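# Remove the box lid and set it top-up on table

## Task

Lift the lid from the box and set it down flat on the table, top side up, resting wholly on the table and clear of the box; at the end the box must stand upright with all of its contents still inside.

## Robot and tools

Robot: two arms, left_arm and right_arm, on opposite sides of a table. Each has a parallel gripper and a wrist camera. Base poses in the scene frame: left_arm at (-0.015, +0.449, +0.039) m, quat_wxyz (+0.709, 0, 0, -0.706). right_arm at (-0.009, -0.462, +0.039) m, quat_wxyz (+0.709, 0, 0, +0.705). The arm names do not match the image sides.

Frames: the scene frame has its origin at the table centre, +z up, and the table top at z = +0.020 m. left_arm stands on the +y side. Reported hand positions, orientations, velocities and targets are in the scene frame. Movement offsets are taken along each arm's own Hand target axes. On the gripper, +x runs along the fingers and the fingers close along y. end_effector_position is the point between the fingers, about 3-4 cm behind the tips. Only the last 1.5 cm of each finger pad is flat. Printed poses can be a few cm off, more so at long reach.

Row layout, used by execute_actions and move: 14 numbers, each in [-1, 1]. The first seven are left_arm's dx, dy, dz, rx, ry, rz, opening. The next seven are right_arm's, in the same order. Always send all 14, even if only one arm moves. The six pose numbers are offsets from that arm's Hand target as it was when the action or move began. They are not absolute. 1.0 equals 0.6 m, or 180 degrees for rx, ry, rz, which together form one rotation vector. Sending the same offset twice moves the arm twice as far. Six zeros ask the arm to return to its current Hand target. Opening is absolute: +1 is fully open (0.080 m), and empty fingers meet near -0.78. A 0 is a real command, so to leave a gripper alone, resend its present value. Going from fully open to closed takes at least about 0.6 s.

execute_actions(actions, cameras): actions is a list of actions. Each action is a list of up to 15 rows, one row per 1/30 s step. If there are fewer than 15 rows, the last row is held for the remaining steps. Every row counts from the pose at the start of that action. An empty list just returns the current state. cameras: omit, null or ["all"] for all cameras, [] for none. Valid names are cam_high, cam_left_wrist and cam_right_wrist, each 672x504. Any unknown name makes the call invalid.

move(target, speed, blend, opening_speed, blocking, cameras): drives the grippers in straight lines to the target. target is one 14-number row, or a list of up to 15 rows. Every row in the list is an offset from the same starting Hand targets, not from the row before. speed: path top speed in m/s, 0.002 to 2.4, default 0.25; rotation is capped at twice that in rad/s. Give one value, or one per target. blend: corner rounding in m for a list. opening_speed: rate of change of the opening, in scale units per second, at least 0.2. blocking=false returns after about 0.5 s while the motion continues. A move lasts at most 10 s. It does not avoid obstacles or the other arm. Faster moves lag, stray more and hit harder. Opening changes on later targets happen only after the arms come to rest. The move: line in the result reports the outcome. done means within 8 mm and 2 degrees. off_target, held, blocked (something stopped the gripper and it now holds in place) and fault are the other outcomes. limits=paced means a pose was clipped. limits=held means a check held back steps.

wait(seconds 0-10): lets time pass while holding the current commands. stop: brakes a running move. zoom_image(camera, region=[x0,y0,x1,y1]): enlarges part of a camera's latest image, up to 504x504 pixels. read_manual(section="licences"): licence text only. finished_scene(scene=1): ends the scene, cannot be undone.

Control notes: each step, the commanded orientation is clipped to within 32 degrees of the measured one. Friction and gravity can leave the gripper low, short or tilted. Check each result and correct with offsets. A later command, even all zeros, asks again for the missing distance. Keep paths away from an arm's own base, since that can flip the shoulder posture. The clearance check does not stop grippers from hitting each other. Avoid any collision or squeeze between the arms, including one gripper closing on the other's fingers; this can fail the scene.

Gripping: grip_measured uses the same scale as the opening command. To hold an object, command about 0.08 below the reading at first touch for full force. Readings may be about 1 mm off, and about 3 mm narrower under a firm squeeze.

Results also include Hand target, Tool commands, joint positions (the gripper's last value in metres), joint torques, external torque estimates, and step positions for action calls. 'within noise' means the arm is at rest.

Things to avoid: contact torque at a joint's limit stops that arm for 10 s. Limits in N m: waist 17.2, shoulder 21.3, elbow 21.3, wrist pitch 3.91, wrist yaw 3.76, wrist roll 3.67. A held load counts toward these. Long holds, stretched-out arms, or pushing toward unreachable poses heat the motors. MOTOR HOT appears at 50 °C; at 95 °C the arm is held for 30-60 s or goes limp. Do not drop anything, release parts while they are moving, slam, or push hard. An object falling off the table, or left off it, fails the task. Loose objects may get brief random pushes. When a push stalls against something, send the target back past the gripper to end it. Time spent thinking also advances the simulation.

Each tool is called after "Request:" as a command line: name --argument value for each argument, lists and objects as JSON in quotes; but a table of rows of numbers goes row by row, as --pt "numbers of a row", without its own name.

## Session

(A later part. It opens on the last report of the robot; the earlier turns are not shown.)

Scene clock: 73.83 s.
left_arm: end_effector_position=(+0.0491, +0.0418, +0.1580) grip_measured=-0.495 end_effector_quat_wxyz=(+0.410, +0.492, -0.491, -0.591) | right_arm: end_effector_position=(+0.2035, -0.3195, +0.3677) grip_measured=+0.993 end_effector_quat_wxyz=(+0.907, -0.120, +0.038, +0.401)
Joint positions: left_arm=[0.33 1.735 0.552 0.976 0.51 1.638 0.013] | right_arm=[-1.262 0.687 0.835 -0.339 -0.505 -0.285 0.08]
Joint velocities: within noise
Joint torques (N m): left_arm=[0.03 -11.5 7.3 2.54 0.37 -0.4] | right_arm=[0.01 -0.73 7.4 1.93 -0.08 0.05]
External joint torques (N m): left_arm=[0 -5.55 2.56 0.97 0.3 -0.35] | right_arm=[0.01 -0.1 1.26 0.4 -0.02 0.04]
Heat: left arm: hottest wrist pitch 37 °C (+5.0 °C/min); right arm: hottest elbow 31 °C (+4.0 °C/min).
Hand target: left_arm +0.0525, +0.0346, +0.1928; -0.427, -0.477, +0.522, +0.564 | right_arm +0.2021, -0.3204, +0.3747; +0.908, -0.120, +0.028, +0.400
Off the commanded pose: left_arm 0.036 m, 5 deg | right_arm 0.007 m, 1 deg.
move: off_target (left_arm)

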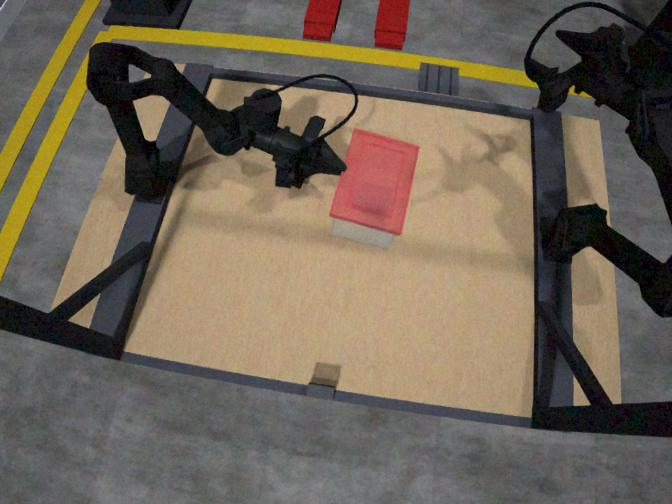

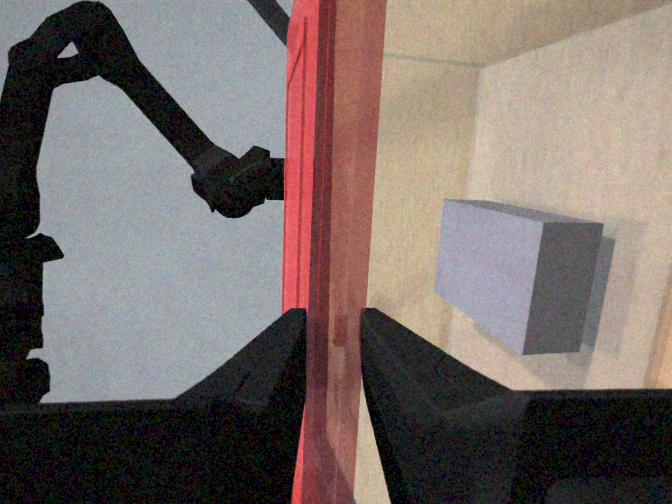

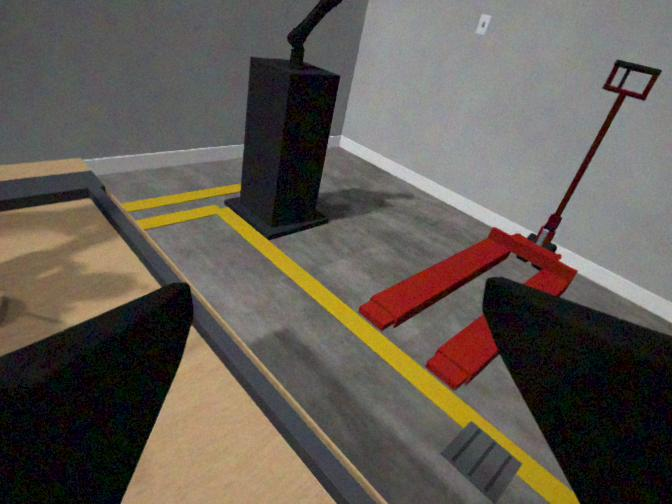

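Request:
move --target '[0,0,0,0,0,0,-0.85,-0.036,0.369,-0.1975,-0.0197,0.0906,0.2383,0.0]'

Scene clock: 81.97 s.
left_arm: end_effector_position=(+0.0491, +0.0418, +0.1580) grip_measured=-0.495 end_effector_quat_wxyz=(+0.410, +0.492, -0.491, -0.591) | right_arm: end_effector_position=(+0.0302, -0.2208, +0.2200) grip_measured=+0.003 end_effector_quat_wxyz=(+0.681, -0.187, +0.183, +0.684)
Joint positions: left_arm=[0.33 1.735 0.552 0.976 0.51 1.638 0.013] | right_arm=[-0.334 0.652 0.527 -0.431 -0.295 -0.184 0.035]
Joint velocities: within noise
Joint torques (N m): left_arm=[0.03 -11.44 7.34 2.57 0.37 -0.4] | right_arm=[0.28 -0.45 5.88 2.26 0.12 0.23]
External joint torques (N m): left_arm=[0.03 -5.45 2.55 0.98 0.3 -0.35] | right_arm=[0.28 0.39 -0.58 0.77 0.22 0.23]
Heat: left arm: hottest wrist pitch 39 °C (+5.0 °C/min); right arm: hottest elbow 31 °C (+4.0 °C/min).
Hand target: left_arm +0.0525, +0.0346, +0.1928; -0.427, -0.477, +0.522, +0.564 | right_arm +0.0306, -0.2200, +0.2198; +0.683, -0.183, +0.183, +0.683
Off the commanded pose: left_arm 0.036 m, 5 deg | right_arm 0.001 m, 1 deg.
move: off_target (left_arm)

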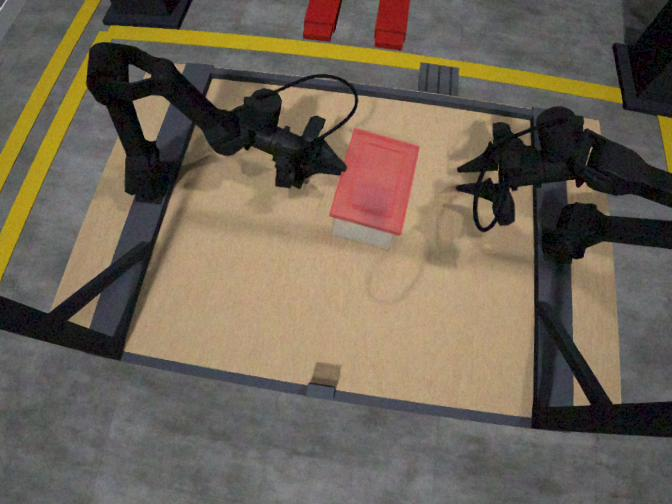

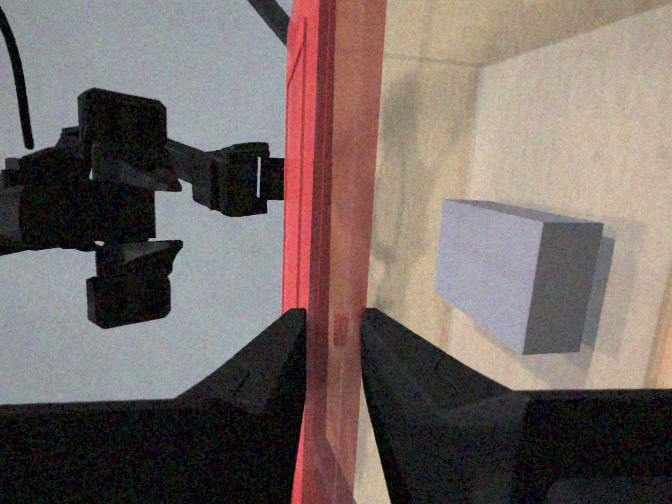

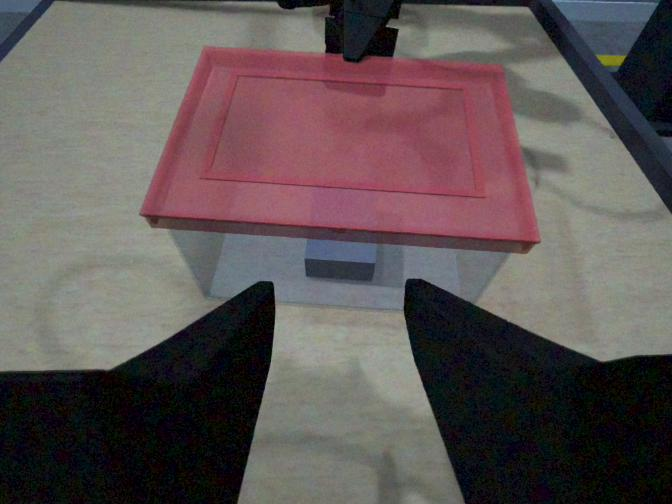

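Request:
zoom_image --camera "cam_right_wrist" --region '[130, 30, 560, 330]'

Scaled by 1.172.

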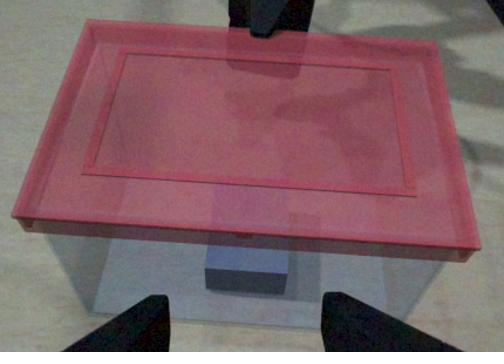

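Request:
move --pt "0 0 0 0 0 0 -0.85 0.0 0.317 0.0 0.0436 -0.0755 -0.162 0.0" --pt "0 0 0 0 0 0 -0.85 0.225 0.317 -0.024 0.0871 -0.151 -0.325 0.0" --speed 0.35

Request:
zoom_image --camera "cam_right_wrist" --region '[100, 0, 600, 400]'

Scene clock: 91.03 s.
left_arm: end_effector_position=(+0.0491, +0.0418, +0.1580) grip_measured=-0.495 end_effector_quat_wxyz=(+0.410, +0.492, -0.491, -0.591) | right_arm: end_effector_position=(-0.1614, -0.1126, +0.1400) grip_measured=+0.003 end_effector_quat_wxyz=(+0.940, -0.021, +0.061, +0.336)
Joint positions: left_arm=[0.33 1.735 0.552 0.976 0.51 1.638 0.013] | right_arm=[0.817 2.318 1.545 -1.561 1.392 2.344 0.035]
Joint velocities: within noise
Joint torques (N m): left_arm=[0.05 -11.43 7.32 2.58 0.37 -0.4] | right_arm=[-0.38 -6.57 4.9 -0.85 0.15 0.24]
External joint torques (N m): left_arm=[0.04 -5.48 2.58 1 0.3 -0.35] | right_arm=[-0.37 2 1.12 -0.3 -0.29 0.24]
Heat: left arm: hottest wrist pitch 41 °C (+5.1 °C/min); right arm: hottest wrist pitch 32 °C (+3.0 °C/min).
Hand target: left_arm +0.0525, +0.0346, +0.1928; -0.427, -0.477, +0.522, +0.564 | right_arm -0.1596, -0.1102, +0.1400; +0.966, +0.000, +0.000, +0.259
Off the commanded pose: left_arm 0.036 m, 5 deg | right_arm 0.003 m, 12 deg.
joint sent to its limit (right arm) — joint 4 (wrist pitch), lower limit. The joint targets are off in position and orientation.
move: off_target (left_arm, right_arm)

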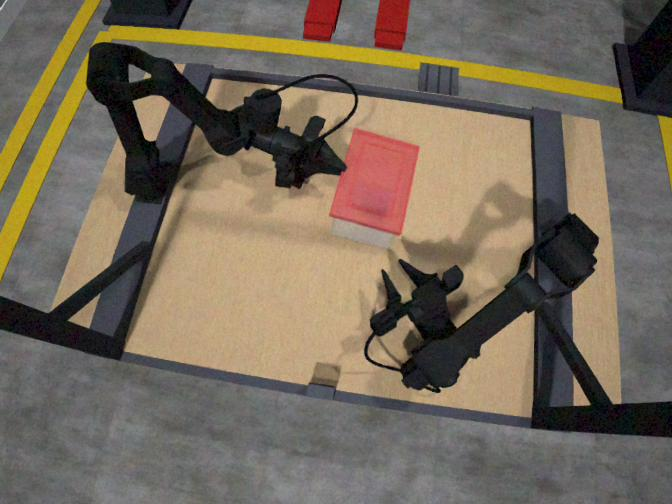

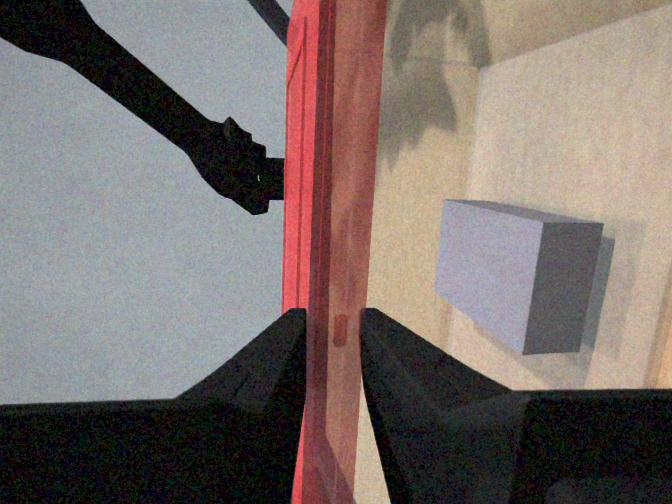

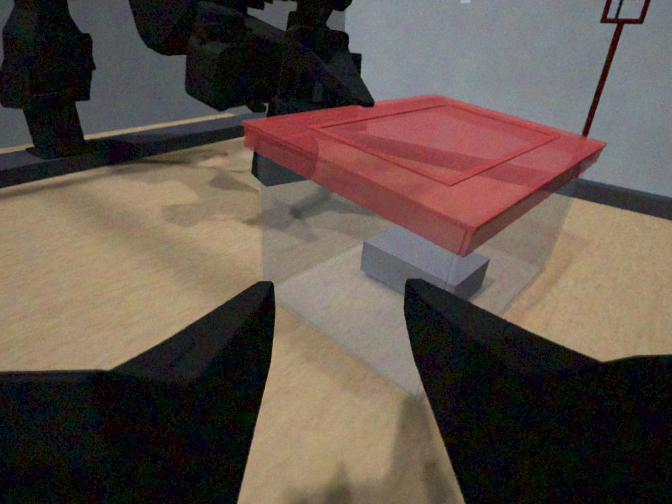

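Scaled by 1.008.

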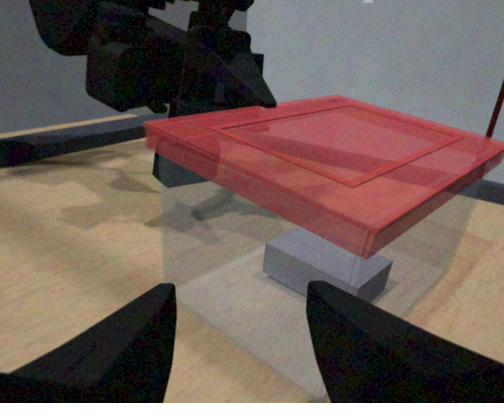

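Request:
move --target '[0.004,-0.075,0,0,0,-0.01,-0.85,0,0,0,0,0,0,0]' --speed 0.08 --cameras '["cam_right_wrist","cam_high"]'

Request:
zoom_image --camera "cam_right_wrist" --region '[100, 0, 600, 400]'

Scene clock: 94.43 s.
left_arm: end_effector_position=(+0.0525, +0.0381, +0.1462) grip_measured=-0.495 end_effector_quat_wxyz=(+0.417, +0.485, -0.510, -0.575) | right_arm: end_effector_position=(-0.1617, -0.1124, +0.1402) grip_measured=+0.003 end_effector_quat_wxyz=(+0.940, -0.020, +0.061, +0.336)
Joint positions: left_arm=[0.34 1.845 0.542 1.149 0.524 1.638 0.013] | right_arm=[0.817 2.318 1.547 -1.561 1.392 2.344 0.035]
Joint velocities: within noise
Joint torques (N m): left_arm=[0.21 -5.5 3.63 2.03 0.08 0.11] | right_arm=[-0.37 -6.61 4.91 -0.85 0.15 0.23]
External joint torques (N m): left_arm=[0.24 0.74 -0.56 0.46 0.02 0.16] | right_arm=[-0.36 2.01 1.11 -0.29 -0.29 0.23]
Heat: left arm: hottest wrist pitch 42 °C (+6.1 °C/min); right arm: hottest wrist pitch 32 °C (+3.0 °C/min).
Hand target: left_arm +0.0528, +0.0364, +0.1478; +0.419, +0.485, -0.514, -0.570 | right_arm -0.1596, -0.1102, +0.1400; +0.966, +0.000, +0.000, +0.259
Off the commanded pose: left_arm 0.002 m, 1 deg | right_arm 0.003 m, 12 deg.
joint sent to its limit (right arm) — joint 4 (wrist pitch), lower limit. The joint targets are off in orientation, not in position.
move: off_target (right_arm)
Images, in order (width x height): cam_high 672x504, cam_right_wrist 672x504.

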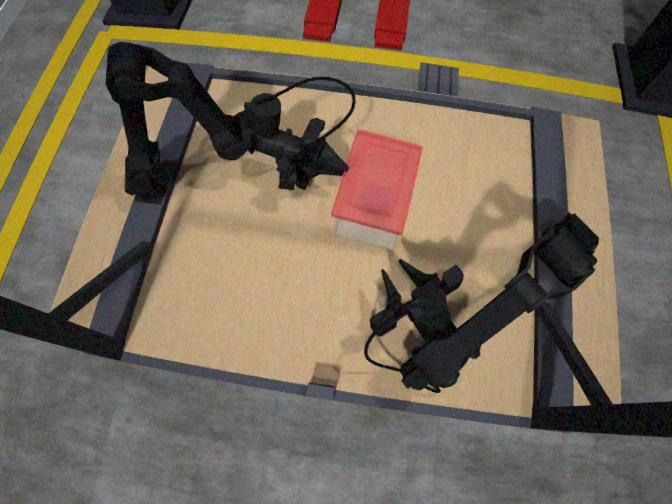

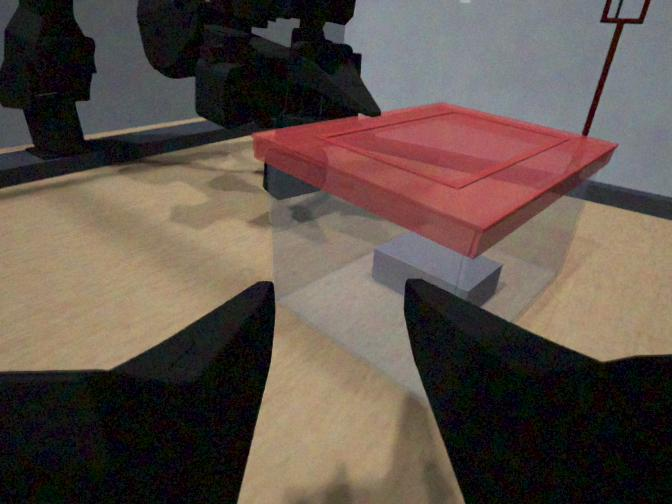

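Scaled by 1.008.

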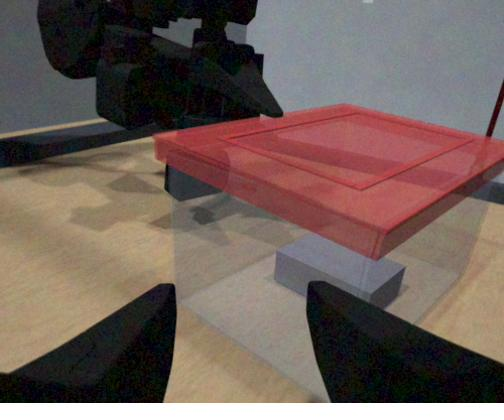

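Request:
move --pt "-0.015 0 0 0 0 0 -0.9 0 0 0 0 0 0 0" --pt "-0.03 0.06 0 0 0 0.02 -0.9 0 0 0 0 0 0 0" --speed 0.06 --cameras '["cam_right_wrist","cam_left_wrist"]'

Request:
zoom_image --camera "cam_right_wrist" --region '[200, 60, 600, 400]'

Scene clock: 102.53 s.
left_arm: end_effector_position=(+0.0523, +0.0521, +0.1564) grip_measured=-0.496 end_effector_quat_wxyz=(+0.422, +0.482, -0.502, -0.581) | right_arm: end_effector_position=(-0.1617, -0.1124, +0.1402) grip_measured=+0.003 end_effector_quat_wxyz=(+0.940, -0.020, +0.061, +0.336)
Joint positions: left_arm=[0.355 1.754 0.498 1.097 0.536 1.622 0.013] | right_arm=[0.817 2.318 1.547 -1.561 1.392 2.344 0.035]
Joint velocities: within noise
Joint torques (N m): left_arm=[0.4 -11.51 5.28 2.67 0.49 -0.41] | right_arm=[-0.38 -6.58 4.92 -0.84 0.15 0.23]
External joint torques (N m): left_arm=[0.37 -5.79 0.91 1.12 0.43 -0.35] | right_arm=[-0.31 2.03 1.13 -0.29 -0.29 0.23]
Heat: left arm: hottest wrist pitch 41 °C (+5.0 °C/min); right arm: hottest shoulder 31 °C (+4.0 °C/min).
Hand target: left_arm +0.0553, +0.0496, +0.1857; -0.436, -0.468, +0.529, +0.557 | right_arm -0.1596, -0.1102, +0.1400; +0.966, +0.000, +0.000, +0.259
Off the commanded pose: left_arm 0.030 m, 5 deg | right_arm 0.003 m, 12 deg.
joint sent to its limit (right arm) — joint 4 (wrist pitch), lower limit. The joint targets are off in orientation, not in position.
move: off_target (left_arm, right_arm)
Images, in order (width x height): cam_left_wrist 672x504, cam_right_wrist 672x504.

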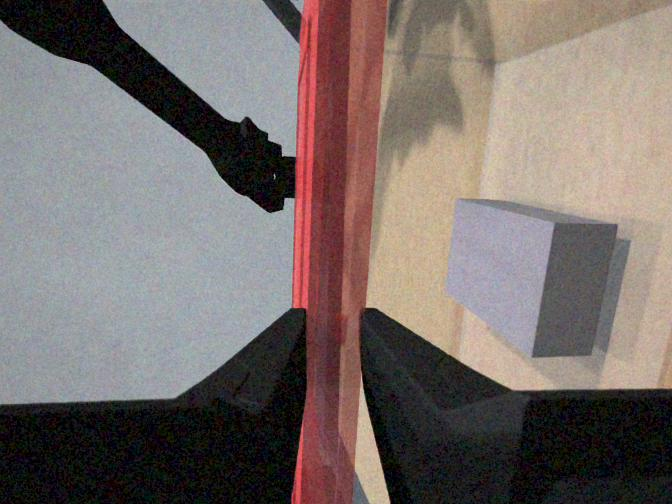

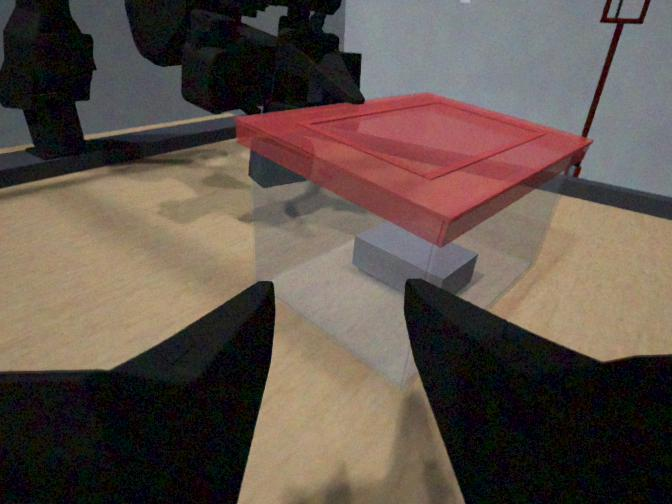

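Scaled by 1.260.

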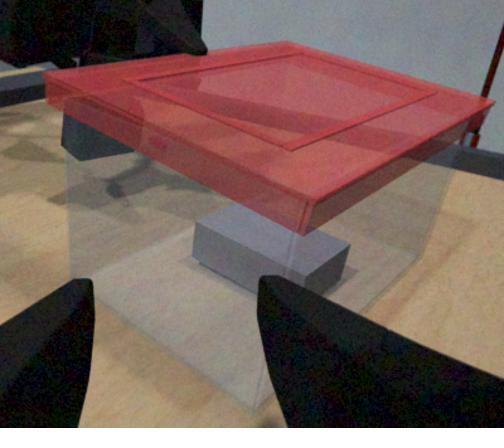

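Request:
move --target '[0.009,-0.061,0,0,0,-0.02,-0.7,0,0,0,0,0,0,0]' --speed 0.08 --cameras '["cam_left_wrist"]'

Request:
move --pt "0 0 0 0 0 0 -0.25 0 0 0 0 0 0 0" --pt "-0.025 0 0 0 0 0 -0.25 0 0 0 0 0 0 0" --pt "-0.025 0 0.112 0 0 0 -0.25 0 0 0 0 0 0 0" --speed 0.12

Request:
zoom_image --camera "cam_left_wrist" --region '[150, 180, 500, 440]'

Scene clock: 126.27 s.
left_arm: end_effector_position=(+0.0537, +0.0507, +0.1454) grip_measured=-0.496 end_effector_quat_wxyz=(+0.417, +0.485, -0.508, -0.577) | right_arm: end_effector_position=(-0.1617, -0.1124, +0.1402) grip_measured=+0.003 end_effector_quat_wxyz=(+0.940, -0.020, +0.061, +0.336)
Joint positions: left_arm=[0.36 1.814 0.496 1.159 0.544 1.641 0.013] | right_arm=[0.817 2.318 1.547 -1.561 1.392 2.344 0.035]
Joint velocities: within noise
Joint torques (N m): left_arm=[-0.24 -4.91 4.73 1.8 0 0.11] | right_arm=[-0.37 -6.58 4.91 -0.85 0.15 0.23]
External joint torques (N m): left_arm=[-0.28 1.04 0.58 0.23 -0.06 0.16] | right_arm=[-0.3 2.03 1.11 -0.3 -0.29 0.23]
Heat: left arm: hottest wrist pitch 50 °C (+15.2 °C/min); right arm: hottest shoulder 34 °C (+7.1 °C/min). Fold the left arm in close to its base, or ease its load, before you think long.
Hand target: left_arm +0.0546, +0.0464, +0.1489; +0.419, +0.485, -0.514, -0.570 | right_arm -0.1596, -0.1102, +0.1400; +0.966, +0.000, +0.000, +0.259
Off the commanded pose: left_arm 0.006 m, 1 deg | right_arm 0.003 m, 12 deg.
MOTOR HOT: joint 4 (wrist pitch) of the left arm reports 50 °C; the controller stops that arm at 95 °C. To cool a motor, set the load down, stop pushing, or move to a pose that needs little force.
joint sent to its limit (right arm) — joint 4 (wrist pitch), lower limit. The joint targets are off in orientation, not in position.
move: off_target (right_arm)
Images, in order (width x height): cam_left_wrist 672x504.

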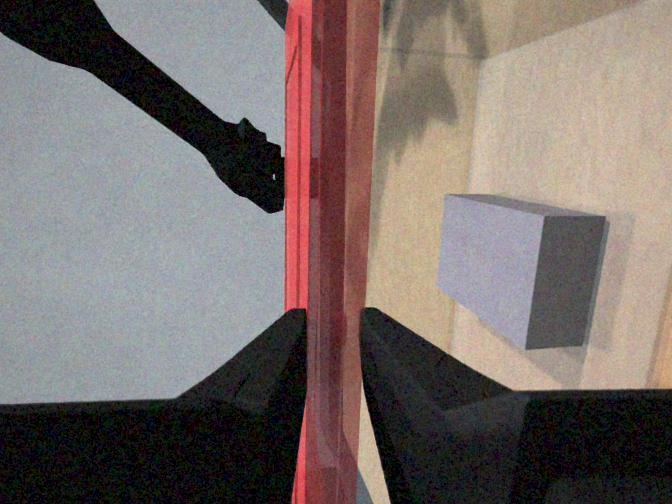

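Scene clock: 128.93 s.
left_arm: end_effector_position=(-0.0078, +0.0732, +0.1430) grip_measured=-0.253 end_effector_quat_wxyz=(+0.411, +0.492, -0.508, -0.575) | right_arm: end_effector_position=(-0.1617, -0.1124, +0.1402) grip_measured=+0.003 end_effector_quat_wxyz=(+0.940, -0.020, +0.061, +0.336)
Joint positions: left_arm=[0.142 1.715 0.345 1.214 0.323 1.622 0.024] | right_arm=[0.817 2.318 1.547 -1.561 1.392 2.344 0.035]
Joint velocities: within noise
Joint torques (N m): left_arm=[-0.25 -6.92 2.83 2.09 -0.03 -0.29] | right_arm=[-0.37 -6.6 4.93 -0.85 0.16 0.23]
External joint torques (N m): left_arm=[-0.27 -1.97 -1.07 0.5 -0.06 -0.24] | right_arm=[-0.3 2.01 1.13 -0.3 -0.27 0.22]
Heat: left arm: hottest wrist pitch 49 °C (+13.0 °C/min); right arm: hottest shoulder 34 °C (+7.0 °C/min). Fold the left arm in close to its base, or ease its load, before you think long.
Hand target: left_arm -0.0088, +0.0732, +0.1508; +0.419, +0.485, -0.514, -0.570 | right_arm -0.1596, -0.1102, +0.1400; +0.966, +0.000, +0.000, +0.259
Off the commanded pose: left_arm 0.008 m, 1 deg | right_arm 0.003 m, 12 deg.
MOTOR HOT: still on. Joint 4 (wrist pitch) of the left arm reports 49 °C.
joint sent to its limit (right arm) — joint 4 (wrist pitch), lower limit. The joint targets are off in orientation, not in position.
move: off_target (right_arm)

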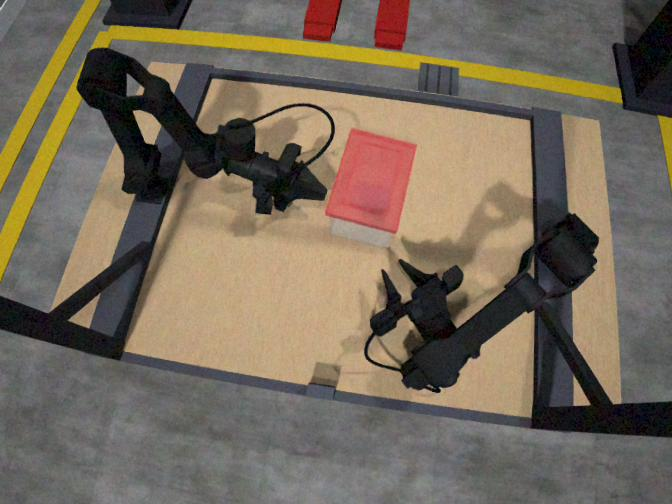

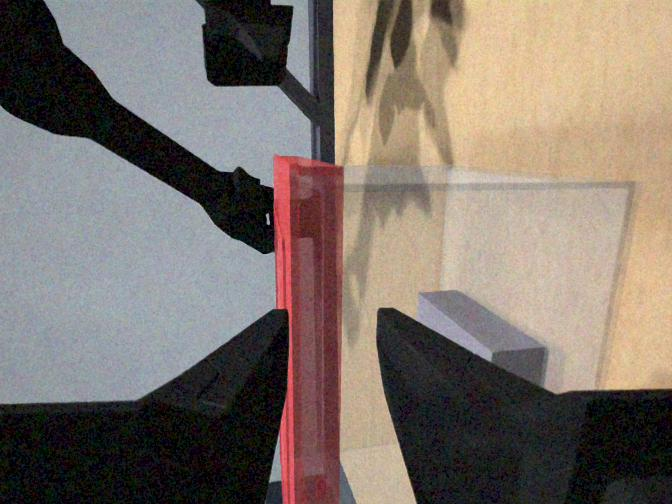

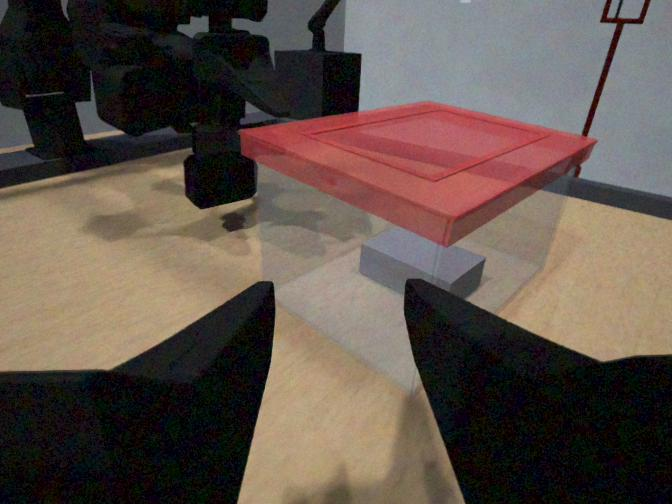

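Scaled by 1.440.

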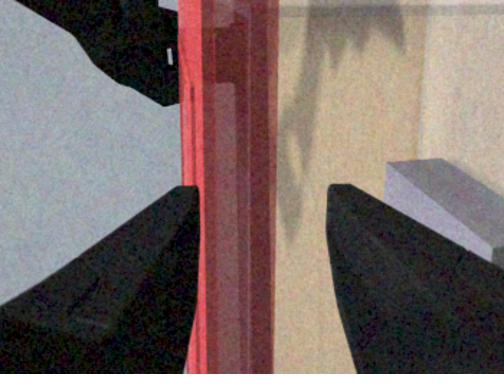

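Request:
move --pt "0 0.007 0 0 0 0 -0.25 0 0 0 0 0 0 0" --pt "0.026 0.007 0 0 0 0 -0.25 0 0 0 0 0 0 0" --speed 0.08 --cameras '["cam_left_wrist"]'

Request:
zoom_image --camera "cam_left_wrist" --region '[150, 140, 550, 440]'

Scene clock: 132.23 s.
left_arm: end_effector_position=(-0.0092, +0.0618, +0.1499) grip_measured=-0.253 end_effector_quat_wxyz=(+0.416, +0.491, -0.512, -0.569) | right_arm: end_effector_position=(-0.1617, -0.1124, +0.1402) grip_measured=+0.003 end_effector_quat_wxyz=(+0.940, -0.020, +0.061, +0.336)
Joint positions: left_arm=[0.126 1.724 0.389 1.195 0.303 1.619 0.024] | right_arm=[0.817 2.318 1.547 -1.561 1.392 2.344 0.035]
Joint velocities: within noise
Joint torques (N m): left_arm=[-0.28 -4.51 4.76 1.34 -0.05 -0.28] | right_arm=[-0.37 -6.6 4.9 -0.86 0.16 0.23]
External joint torques (N m): left_arm=[-0.29 0.73 0.67 -0.28 -0.08 -0.23] | right_arm=[-0.36 1.99 1.1 -0.31 -0.28 0.23]
Heat: left arm: hottest wrist pitch 48 °C (+11.1 °C/min); right arm: hottest shoulder 34 °C (+7.1 °C/min). Fold the left arm in close to its base, or ease its load, before you think long.
Hand target: left_arm -0.0116, +0.0575, +0.1531; +0.419, +0.485, -0.514, -0.570 | right_arm -0.1596, -0.1102, +0.1400; +0.966, +0.000, +0.000, +0.259
Off the commanded pose: left_arm 0.006 m, 1 deg | right_arm 0.003 m, 12 deg.
MOTOR HOT: still on. Joint 4 (wrist pitch) of the left arm reports 48 °C.
joint sent to its limit (right arm) — joint 4 (wrist pitch), lower limit. The joint targets are off in orientation, not in position.
move: off_target (right_arm)
Images, in order (width x height): cam_left_wrist 672x504.

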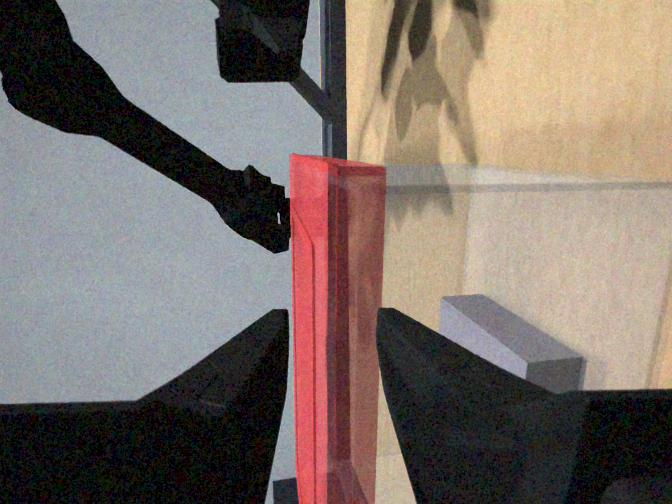

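Scaled by 1.260.

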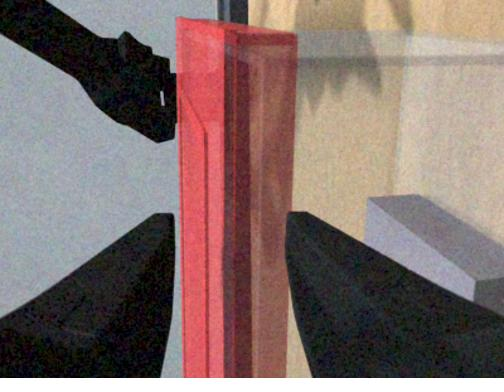

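Request:
move --pt "-0.012 -0.004 0 0 0 0 -0.2 0 0 0 0 0 0 0" --pt "-0.012 -0.009 0 0 0 0 -0.2 0 0 0 0 0 0 0" --pt "0.006 -0.009 0 0 0 0 -0.25 0 0 0 0 0 0 0" --speed 0.08 --cameras '["cam_left_wrist"]'

Request:
zoom_image --camera "cam_left_wrist" --region '[150, 140, 550, 440]'

Scene clock: 136.50 s.
left_arm: end_effector_position=(-0.0093, +0.0583, +0.1426) grip_measured=-0.247 end_effector_quat_wxyz=(+0.415, +0.492, -0.509, -0.571) | right_arm: end_effector_position=(-0.1617, -0.1124, +0.1402) grip_measured=+0.003 end_effector_quat_wxyz=(+0.940, -0.020, +0.061, +0.336)
Joint positions: left_arm=[0.123 1.767 0.398 1.221 0.298 1.618 0.024] | right_arm=[0.817 2.318 1.547 -1.561 1.392 2.344 0.035]
Joint velocities: within noise
Joint torques (N m): left_arm=[-0.29 -4.85 4.32 1.91 -0.03 -0.28] | right_arm=[-0.38 -6.59 4.9 -0.85 0.15 0.23]
External joint torques (N m): left_arm=[-0.31 0.59 0.33 0.27 -0.06 -0.23] | right_arm=[-0.42 1.98 1.14 -0.29 -0.28 0.23]
Heat: left arm: hottest wrist pitch 46 °C (+8.1 °C/min); right arm: hottest shoulder 34 °C (+7.1 °C/min).
Hand target: left_arm -0.0122, +0.0546, +0.1473; +0.419, +0.485, -0.514, -0.570 | right_arm -0.1596, -0.1102, +0.1400; +0.966, +0.000, +0.000, +0.259
Off the commanded pose: left_arm 0.007 m, 1 deg | right_arm 0.003 m, 12 deg.
MOTOR HOT: cleared for the motors of the left arm.
joint sent to its limit (right arm) — joint 4 (wrist pitch), lower limit. The joint targets are off in orientation, not in position.
move: off_target (right_arm)
Images, in order (width x height): cam_left_wrist 672x504.

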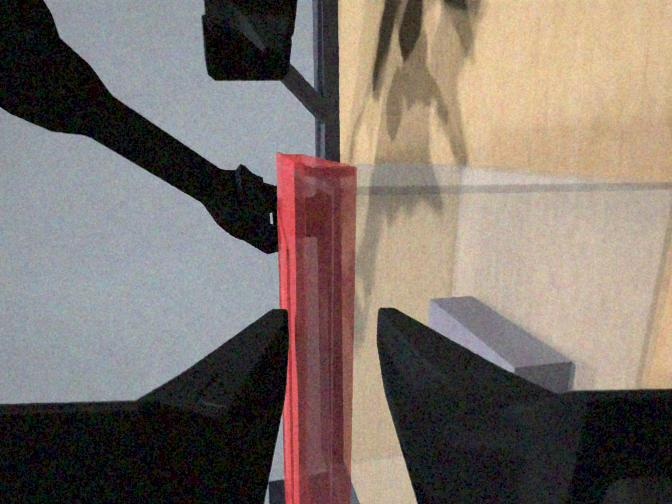

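Scaled by 1.260.

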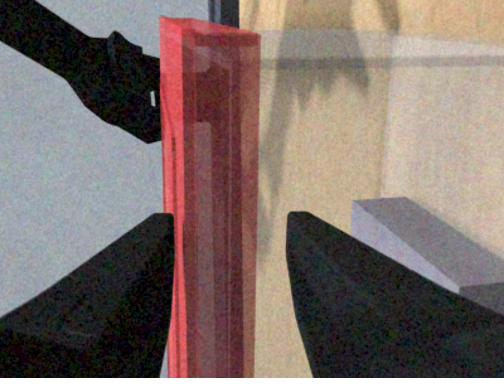

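Request:
move --target '[0.003,0.004,0,0,0,0,-0.65,0,0,0,0,0,0,0]' --speed 0.08 --opening_speed 0.5 --cameras '["cam_left_wrist"]'

Request:
zoom_image --camera "cam_left_wrist" --region '[150, 140, 550, 440]'

Scene clock: 138.97 s.
left_arm: end_effector_position=(-0.0094, +0.0565, +0.1437) grip_measured=-0.501 end_effector_quat_wxyz=(+0.415, +0.492, -0.510, -0.571) | right_arm: end_effector_position=(-0.1617, -0.1124, +0.1402) grip_measured=+0.003 end_effector_quat_wxyz=(+0.940, -0.020, +0.061, +0.336)
Joint positions: left_arm=[0.122 1.767 0.406 1.215 0.297 1.618 0.012] | right_arm=[0.817 2.318 1.547 -1.561 1.392 2.344 0.035]
Joint velocities: within noise
Joint torques (N m): left_arm=[-0.33 -5.68 4.65 1.23 -0.07 -0.28] | right_arm=[-0.36 -6.59 4.92 -0.85 0.15 0.23]
External joint torques (N m): left_arm=[-0.39 -0.21 0.62 -0.41 -0.09 -0.23] | right_arm=[-0.29 2 1.15 -0.29 -0.28 0.23]
Heat: left arm: hottest wrist pitch 45 °C (+7.0 °C/min); right arm: hottest shoulder 35 °C (+8.0 °C/min).
Hand target: left_arm -0.0126, +0.0526, +0.1494; +0.419, +0.485, -0.514, -0.570 | right_arm -0.1596, -0.1102, +0.1400; +0.966, +0.000, +0.000, +0.259
Off the commanded pose: left_arm 0.008 m, 1 deg | right_arm 0.003 m, 12 deg.
joint sent to its limit (right arm) — joint 4 (wrist pitch), lower limit. The joint targets are off in orientation, not in position.
move: off_target (right_arm)
Images, in order (width x height): cam_left_wrist 672x504.

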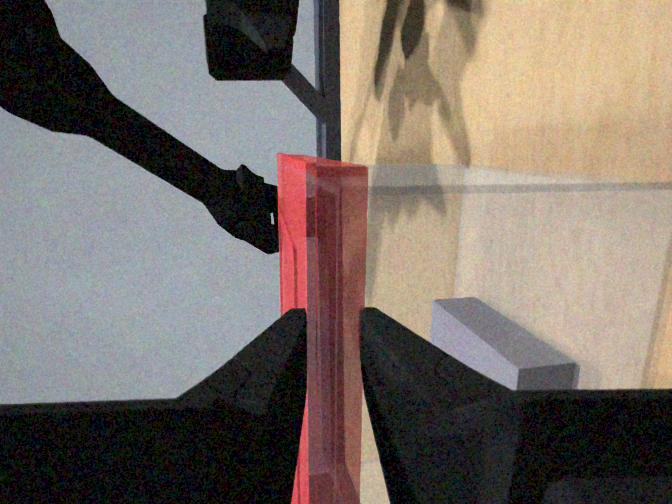

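Scaled by 1.260.

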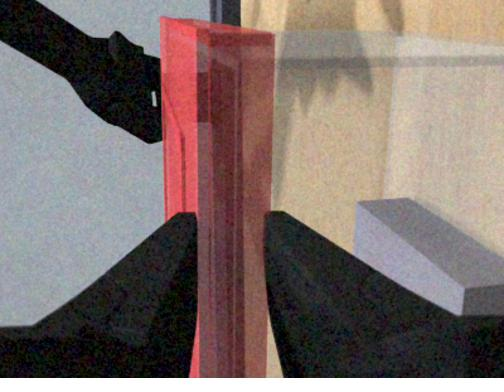

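Request:
move --pt "0 0 0 0 0 0 -0.9 0 0 0 0 0 0 0" --pt "-0.012 0.06 0 0 0 0.02 -0.9 0 0 0 0 0 0 0" --speed 0.08 --cameras '["cam_right_wrist","cam_left_wrist"]'

Request:
zoom_image --camera "cam_right_wrist" --region '[200, 60, 600, 400]'

Scene clock: 142.97 s.
left_arm: end_effector_position=(-0.0108, +0.0578, +0.1737) grip_measured=-0.501 end_effector_quat_wxyz=(+0.429, +0.479, -0.519, -0.563) | right_arm: end_effector_position=(-0.1617, -0.1124, +0.1402) grip_measured=+0.003 end_effector_quat_wxyz=(+0.940, -0.020, +0.061, +0.336)
Joint positions: left_arm=[0.119 1.65 0.417 1.136 0.297 1.598 0.012] | right_arm=[0.817 2.318 1.547 -1.561 1.392 2.344 0.035]
Joint velocities: within noise
Joint torques (N m): left_arm=[0.06 -7.33 5.04 1.51 0.17 -0.25] | right_arm=[-0.39 -6.59 4.94 -0.84 0.16 0.23]
External joint torques (N m): left_arm=[0.01 -2.16 0.46 -0.12 0.16 -0.2] | right_arm=[-0.38 2.05 1.12 -0.29 -0.28 0.23]
Heat: left arm: hottest wrist pitch 44 °C (+5.0 °C/min); right arm: hottest shoulder 35 °C (+8.0 °C/min).
Hand target: left_arm -0.0120, +0.0553, +0.1860; +0.436, +0.468, -0.529, -0.557 | right_arm -0.1596, -0.1102, +0.1400; +0.966, +0.000, +0.000, +0.259
Off the commanded pose: left_arm 0.013 m, 2 deg | right_arm 0.003 m, 12 deg.
joint sent to its limit (right arm) — joint 4 (wrist pitch), lower limit. The joint targets are off in orientation, not in position.
move: off_target (left_arm, right_arm)
Images, in order (width x height): cam_left_wrist 672x504, cam_right_wrist 672x504.

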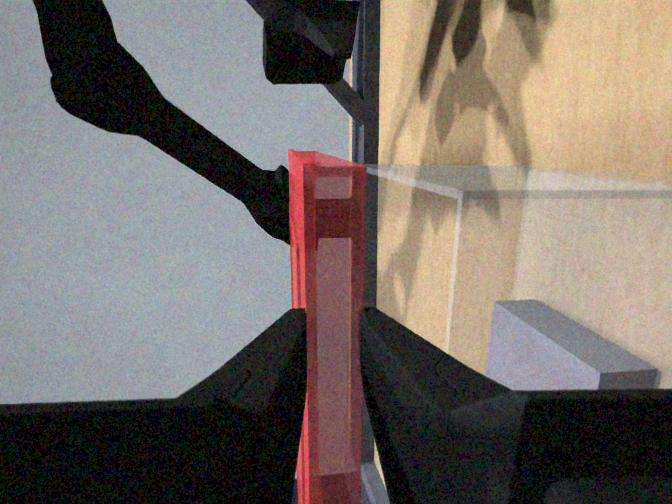

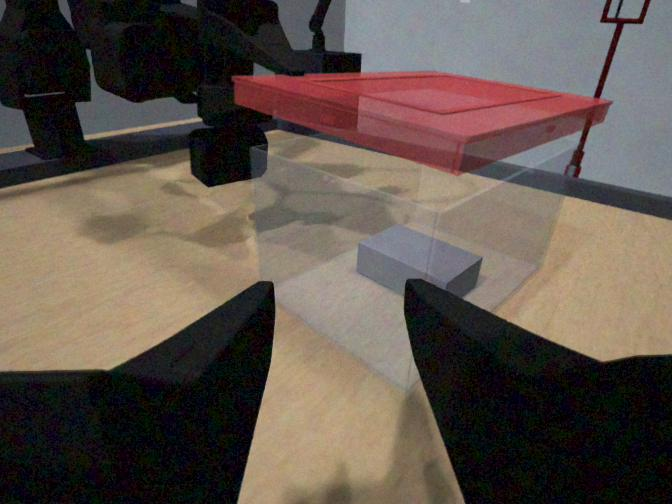

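Scaled by 1.260.

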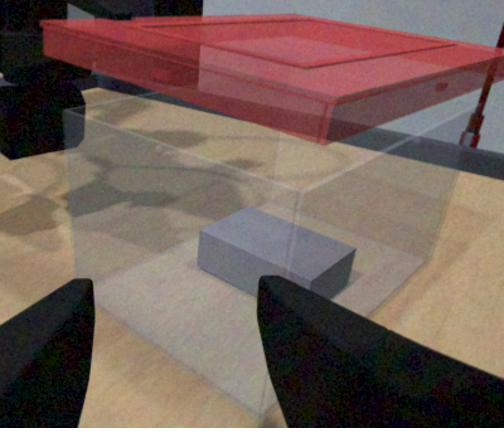

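Request:
move --target '[-0.006,0.13,0,0,0,0,-0.9,-0.1,-0.173,0.05,0,0,0,0]' --speed 0.12

Scene clock: 149.77 s.
left_arm: end_effector_position=(-0.0105, +0.0551, +0.2487) grip_measured=-0.501 end_effector_quat_wxyz=(+0.428, +0.479, -0.518, -0.565) | right_arm: end_effector_position=(-0.1618, -0.2290, +0.1654) grip_measured=+0.003 end_effector_quat_wxyz=(+0.910, -0.044, +0.126, +0.393)
Joint positions: left_arm=[0.119 1.363 0.579 0.681 0.297 1.596 0.012] | right_arm=[1.11 1.951 1.145 -1.563 1.182 2.429 0.035]
Joint velocities: within noise
Joint torques (N m): left_arm=[-0.03 -6.76 7.08 1.5 0.14 -0.22] | right_arm=[0.1 -7.18 2.83 -0.87 0.13 0.21]
External joint torques (N m): left_arm=[-0.04 -2.14 0.93 -0.12 0.11 -0.17] | right_arm=[0.1 -0.96 -0.75 -0.19 -0.27 0.21]
Heat: left arm: hottest wrist pitch 42 °C (+1.0 °C/min); right arm: hottest shoulder 35 °C (+8.0 °C/min).
Hand target: left_arm -0.0121, +0.0542, +0.2641; +0.436, +0.468, -0.529, -0.557 | right_arm -0.1596, -0.2301, +0.1699; +0.966, +0.000, +0.000, +0.259
Off the commanded pose: left_arm 0.016 m, 2 deg | right_arm 0.005 m, 23 deg.
joint sent to its limit (right arm) — joint 4 (wrist pitch), lower limit. The joint targets are off in orientation, not in position.
move: off_target (left_arm, right_arm)

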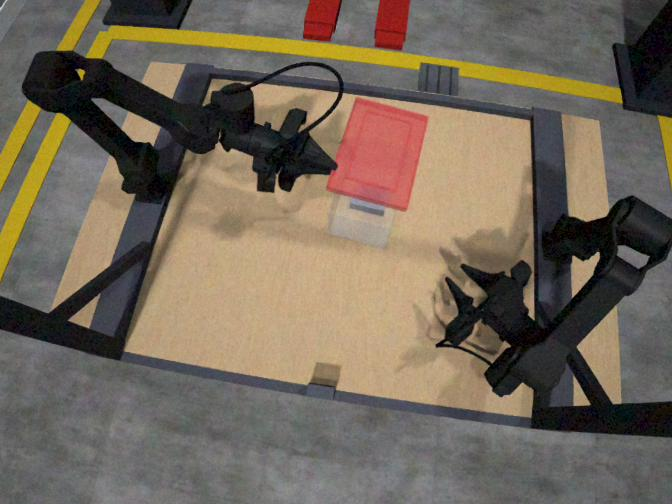

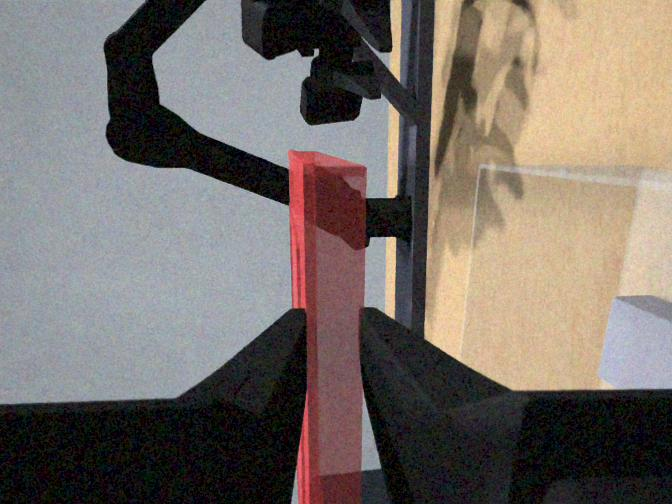

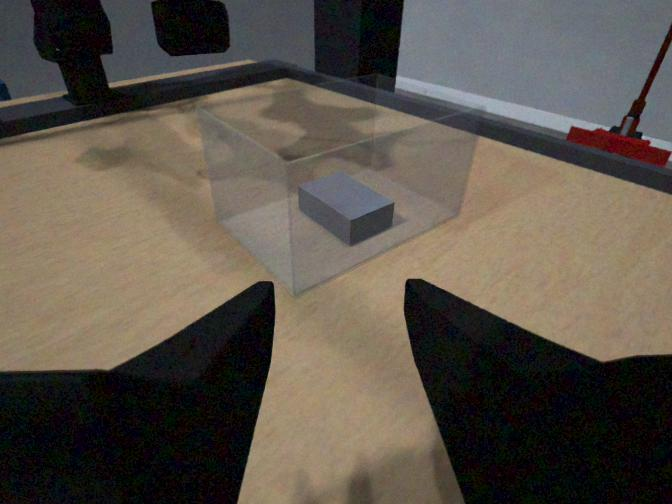

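Request:
move --pt "-0.234 0 0.3 0 0 0 -0.9 0 0 0 0 0 0 0" --pt "-0.234 -0.121 0.405 0 0 -0.194 -0.9 0 0 0 0 0 0 0" --speed 0.2 --blend 0.03

Scene clock: 155.77 s.
left_arm: end_effector_position=(-0.2212, +0.2416, +0.1935) grip_measured=-0.501 end_effector_quat_wxyz=(+0.240, +0.613, -0.366, -0.658) | right_arm: end_effector_position=(-0.1618, -0.2290, +0.1654) grip_measured=+0.003 end_effector_quat_wxyz=(+0.910, -0.044, +0.126, +0.393)
Joint positions: left_arm=[-1.113 1.182 0.768 -0.527 -0.676 0.886 0.012] | right_arm=[1.11 1.951 1.145 -1.563 1.182 2.429 0.035]
Joint velocities: within noise
Joint torques (N m): left_arm=[-0.13 -3.43 7.23 0.95 -0.31 -0.22] | right_arm=[0.11 -7.15 2.81 -0.87 0.14 0.22]
External joint torques (N m): left_arm=[-0.14 0.14 0.82 -0.23 -0.01 -0.18] | right_arm=[0.12 -0.96 -0.75 -0.19 -0.26 0.22]
Heat: left arm: hottest wrist pitch 41 °C (+0.0 °C/min); right arm: hottest shoulder 35 °C (+6.0 °C/min).
Hand target: left_arm -0.2250, +0.2403, +0.2004; +0.249, +0.606, -0.364, -0.662 | right_arm -0.1596, -0.2301, +0.1699; +0.966, +0.000, +0.000, +0.259
Off the commanded pose: left_arm 0.008 m, 1 deg | right_arm 0.005 m, 23 deg.
joint sent to its limit (right arm) — joint 4 (wrist pitch), lower limit. The joint targets are off in orientation, not in position.
move: off_target (right_arm)

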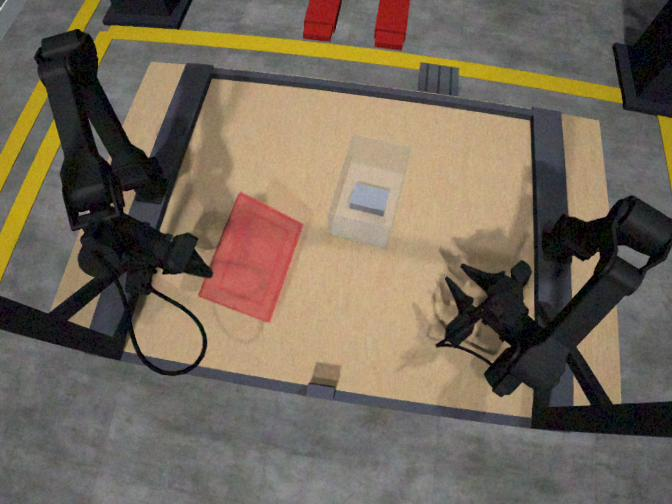

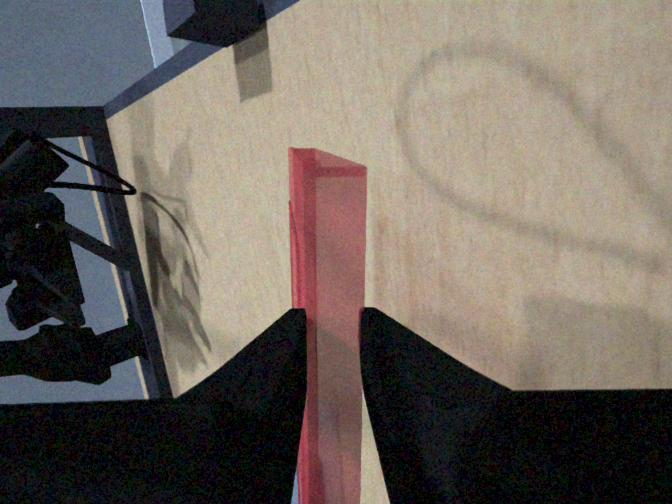

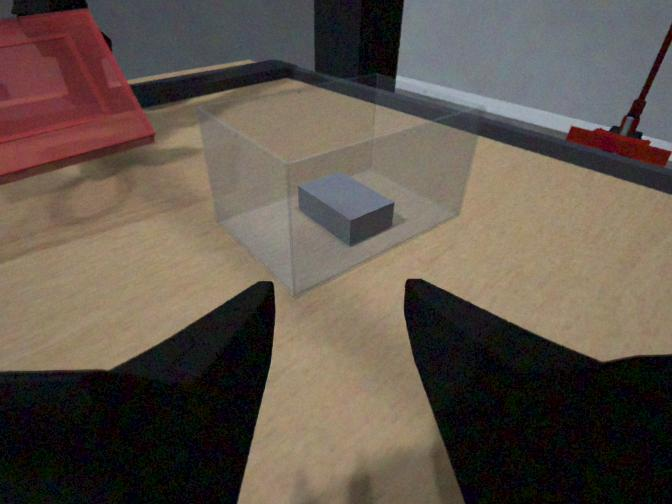

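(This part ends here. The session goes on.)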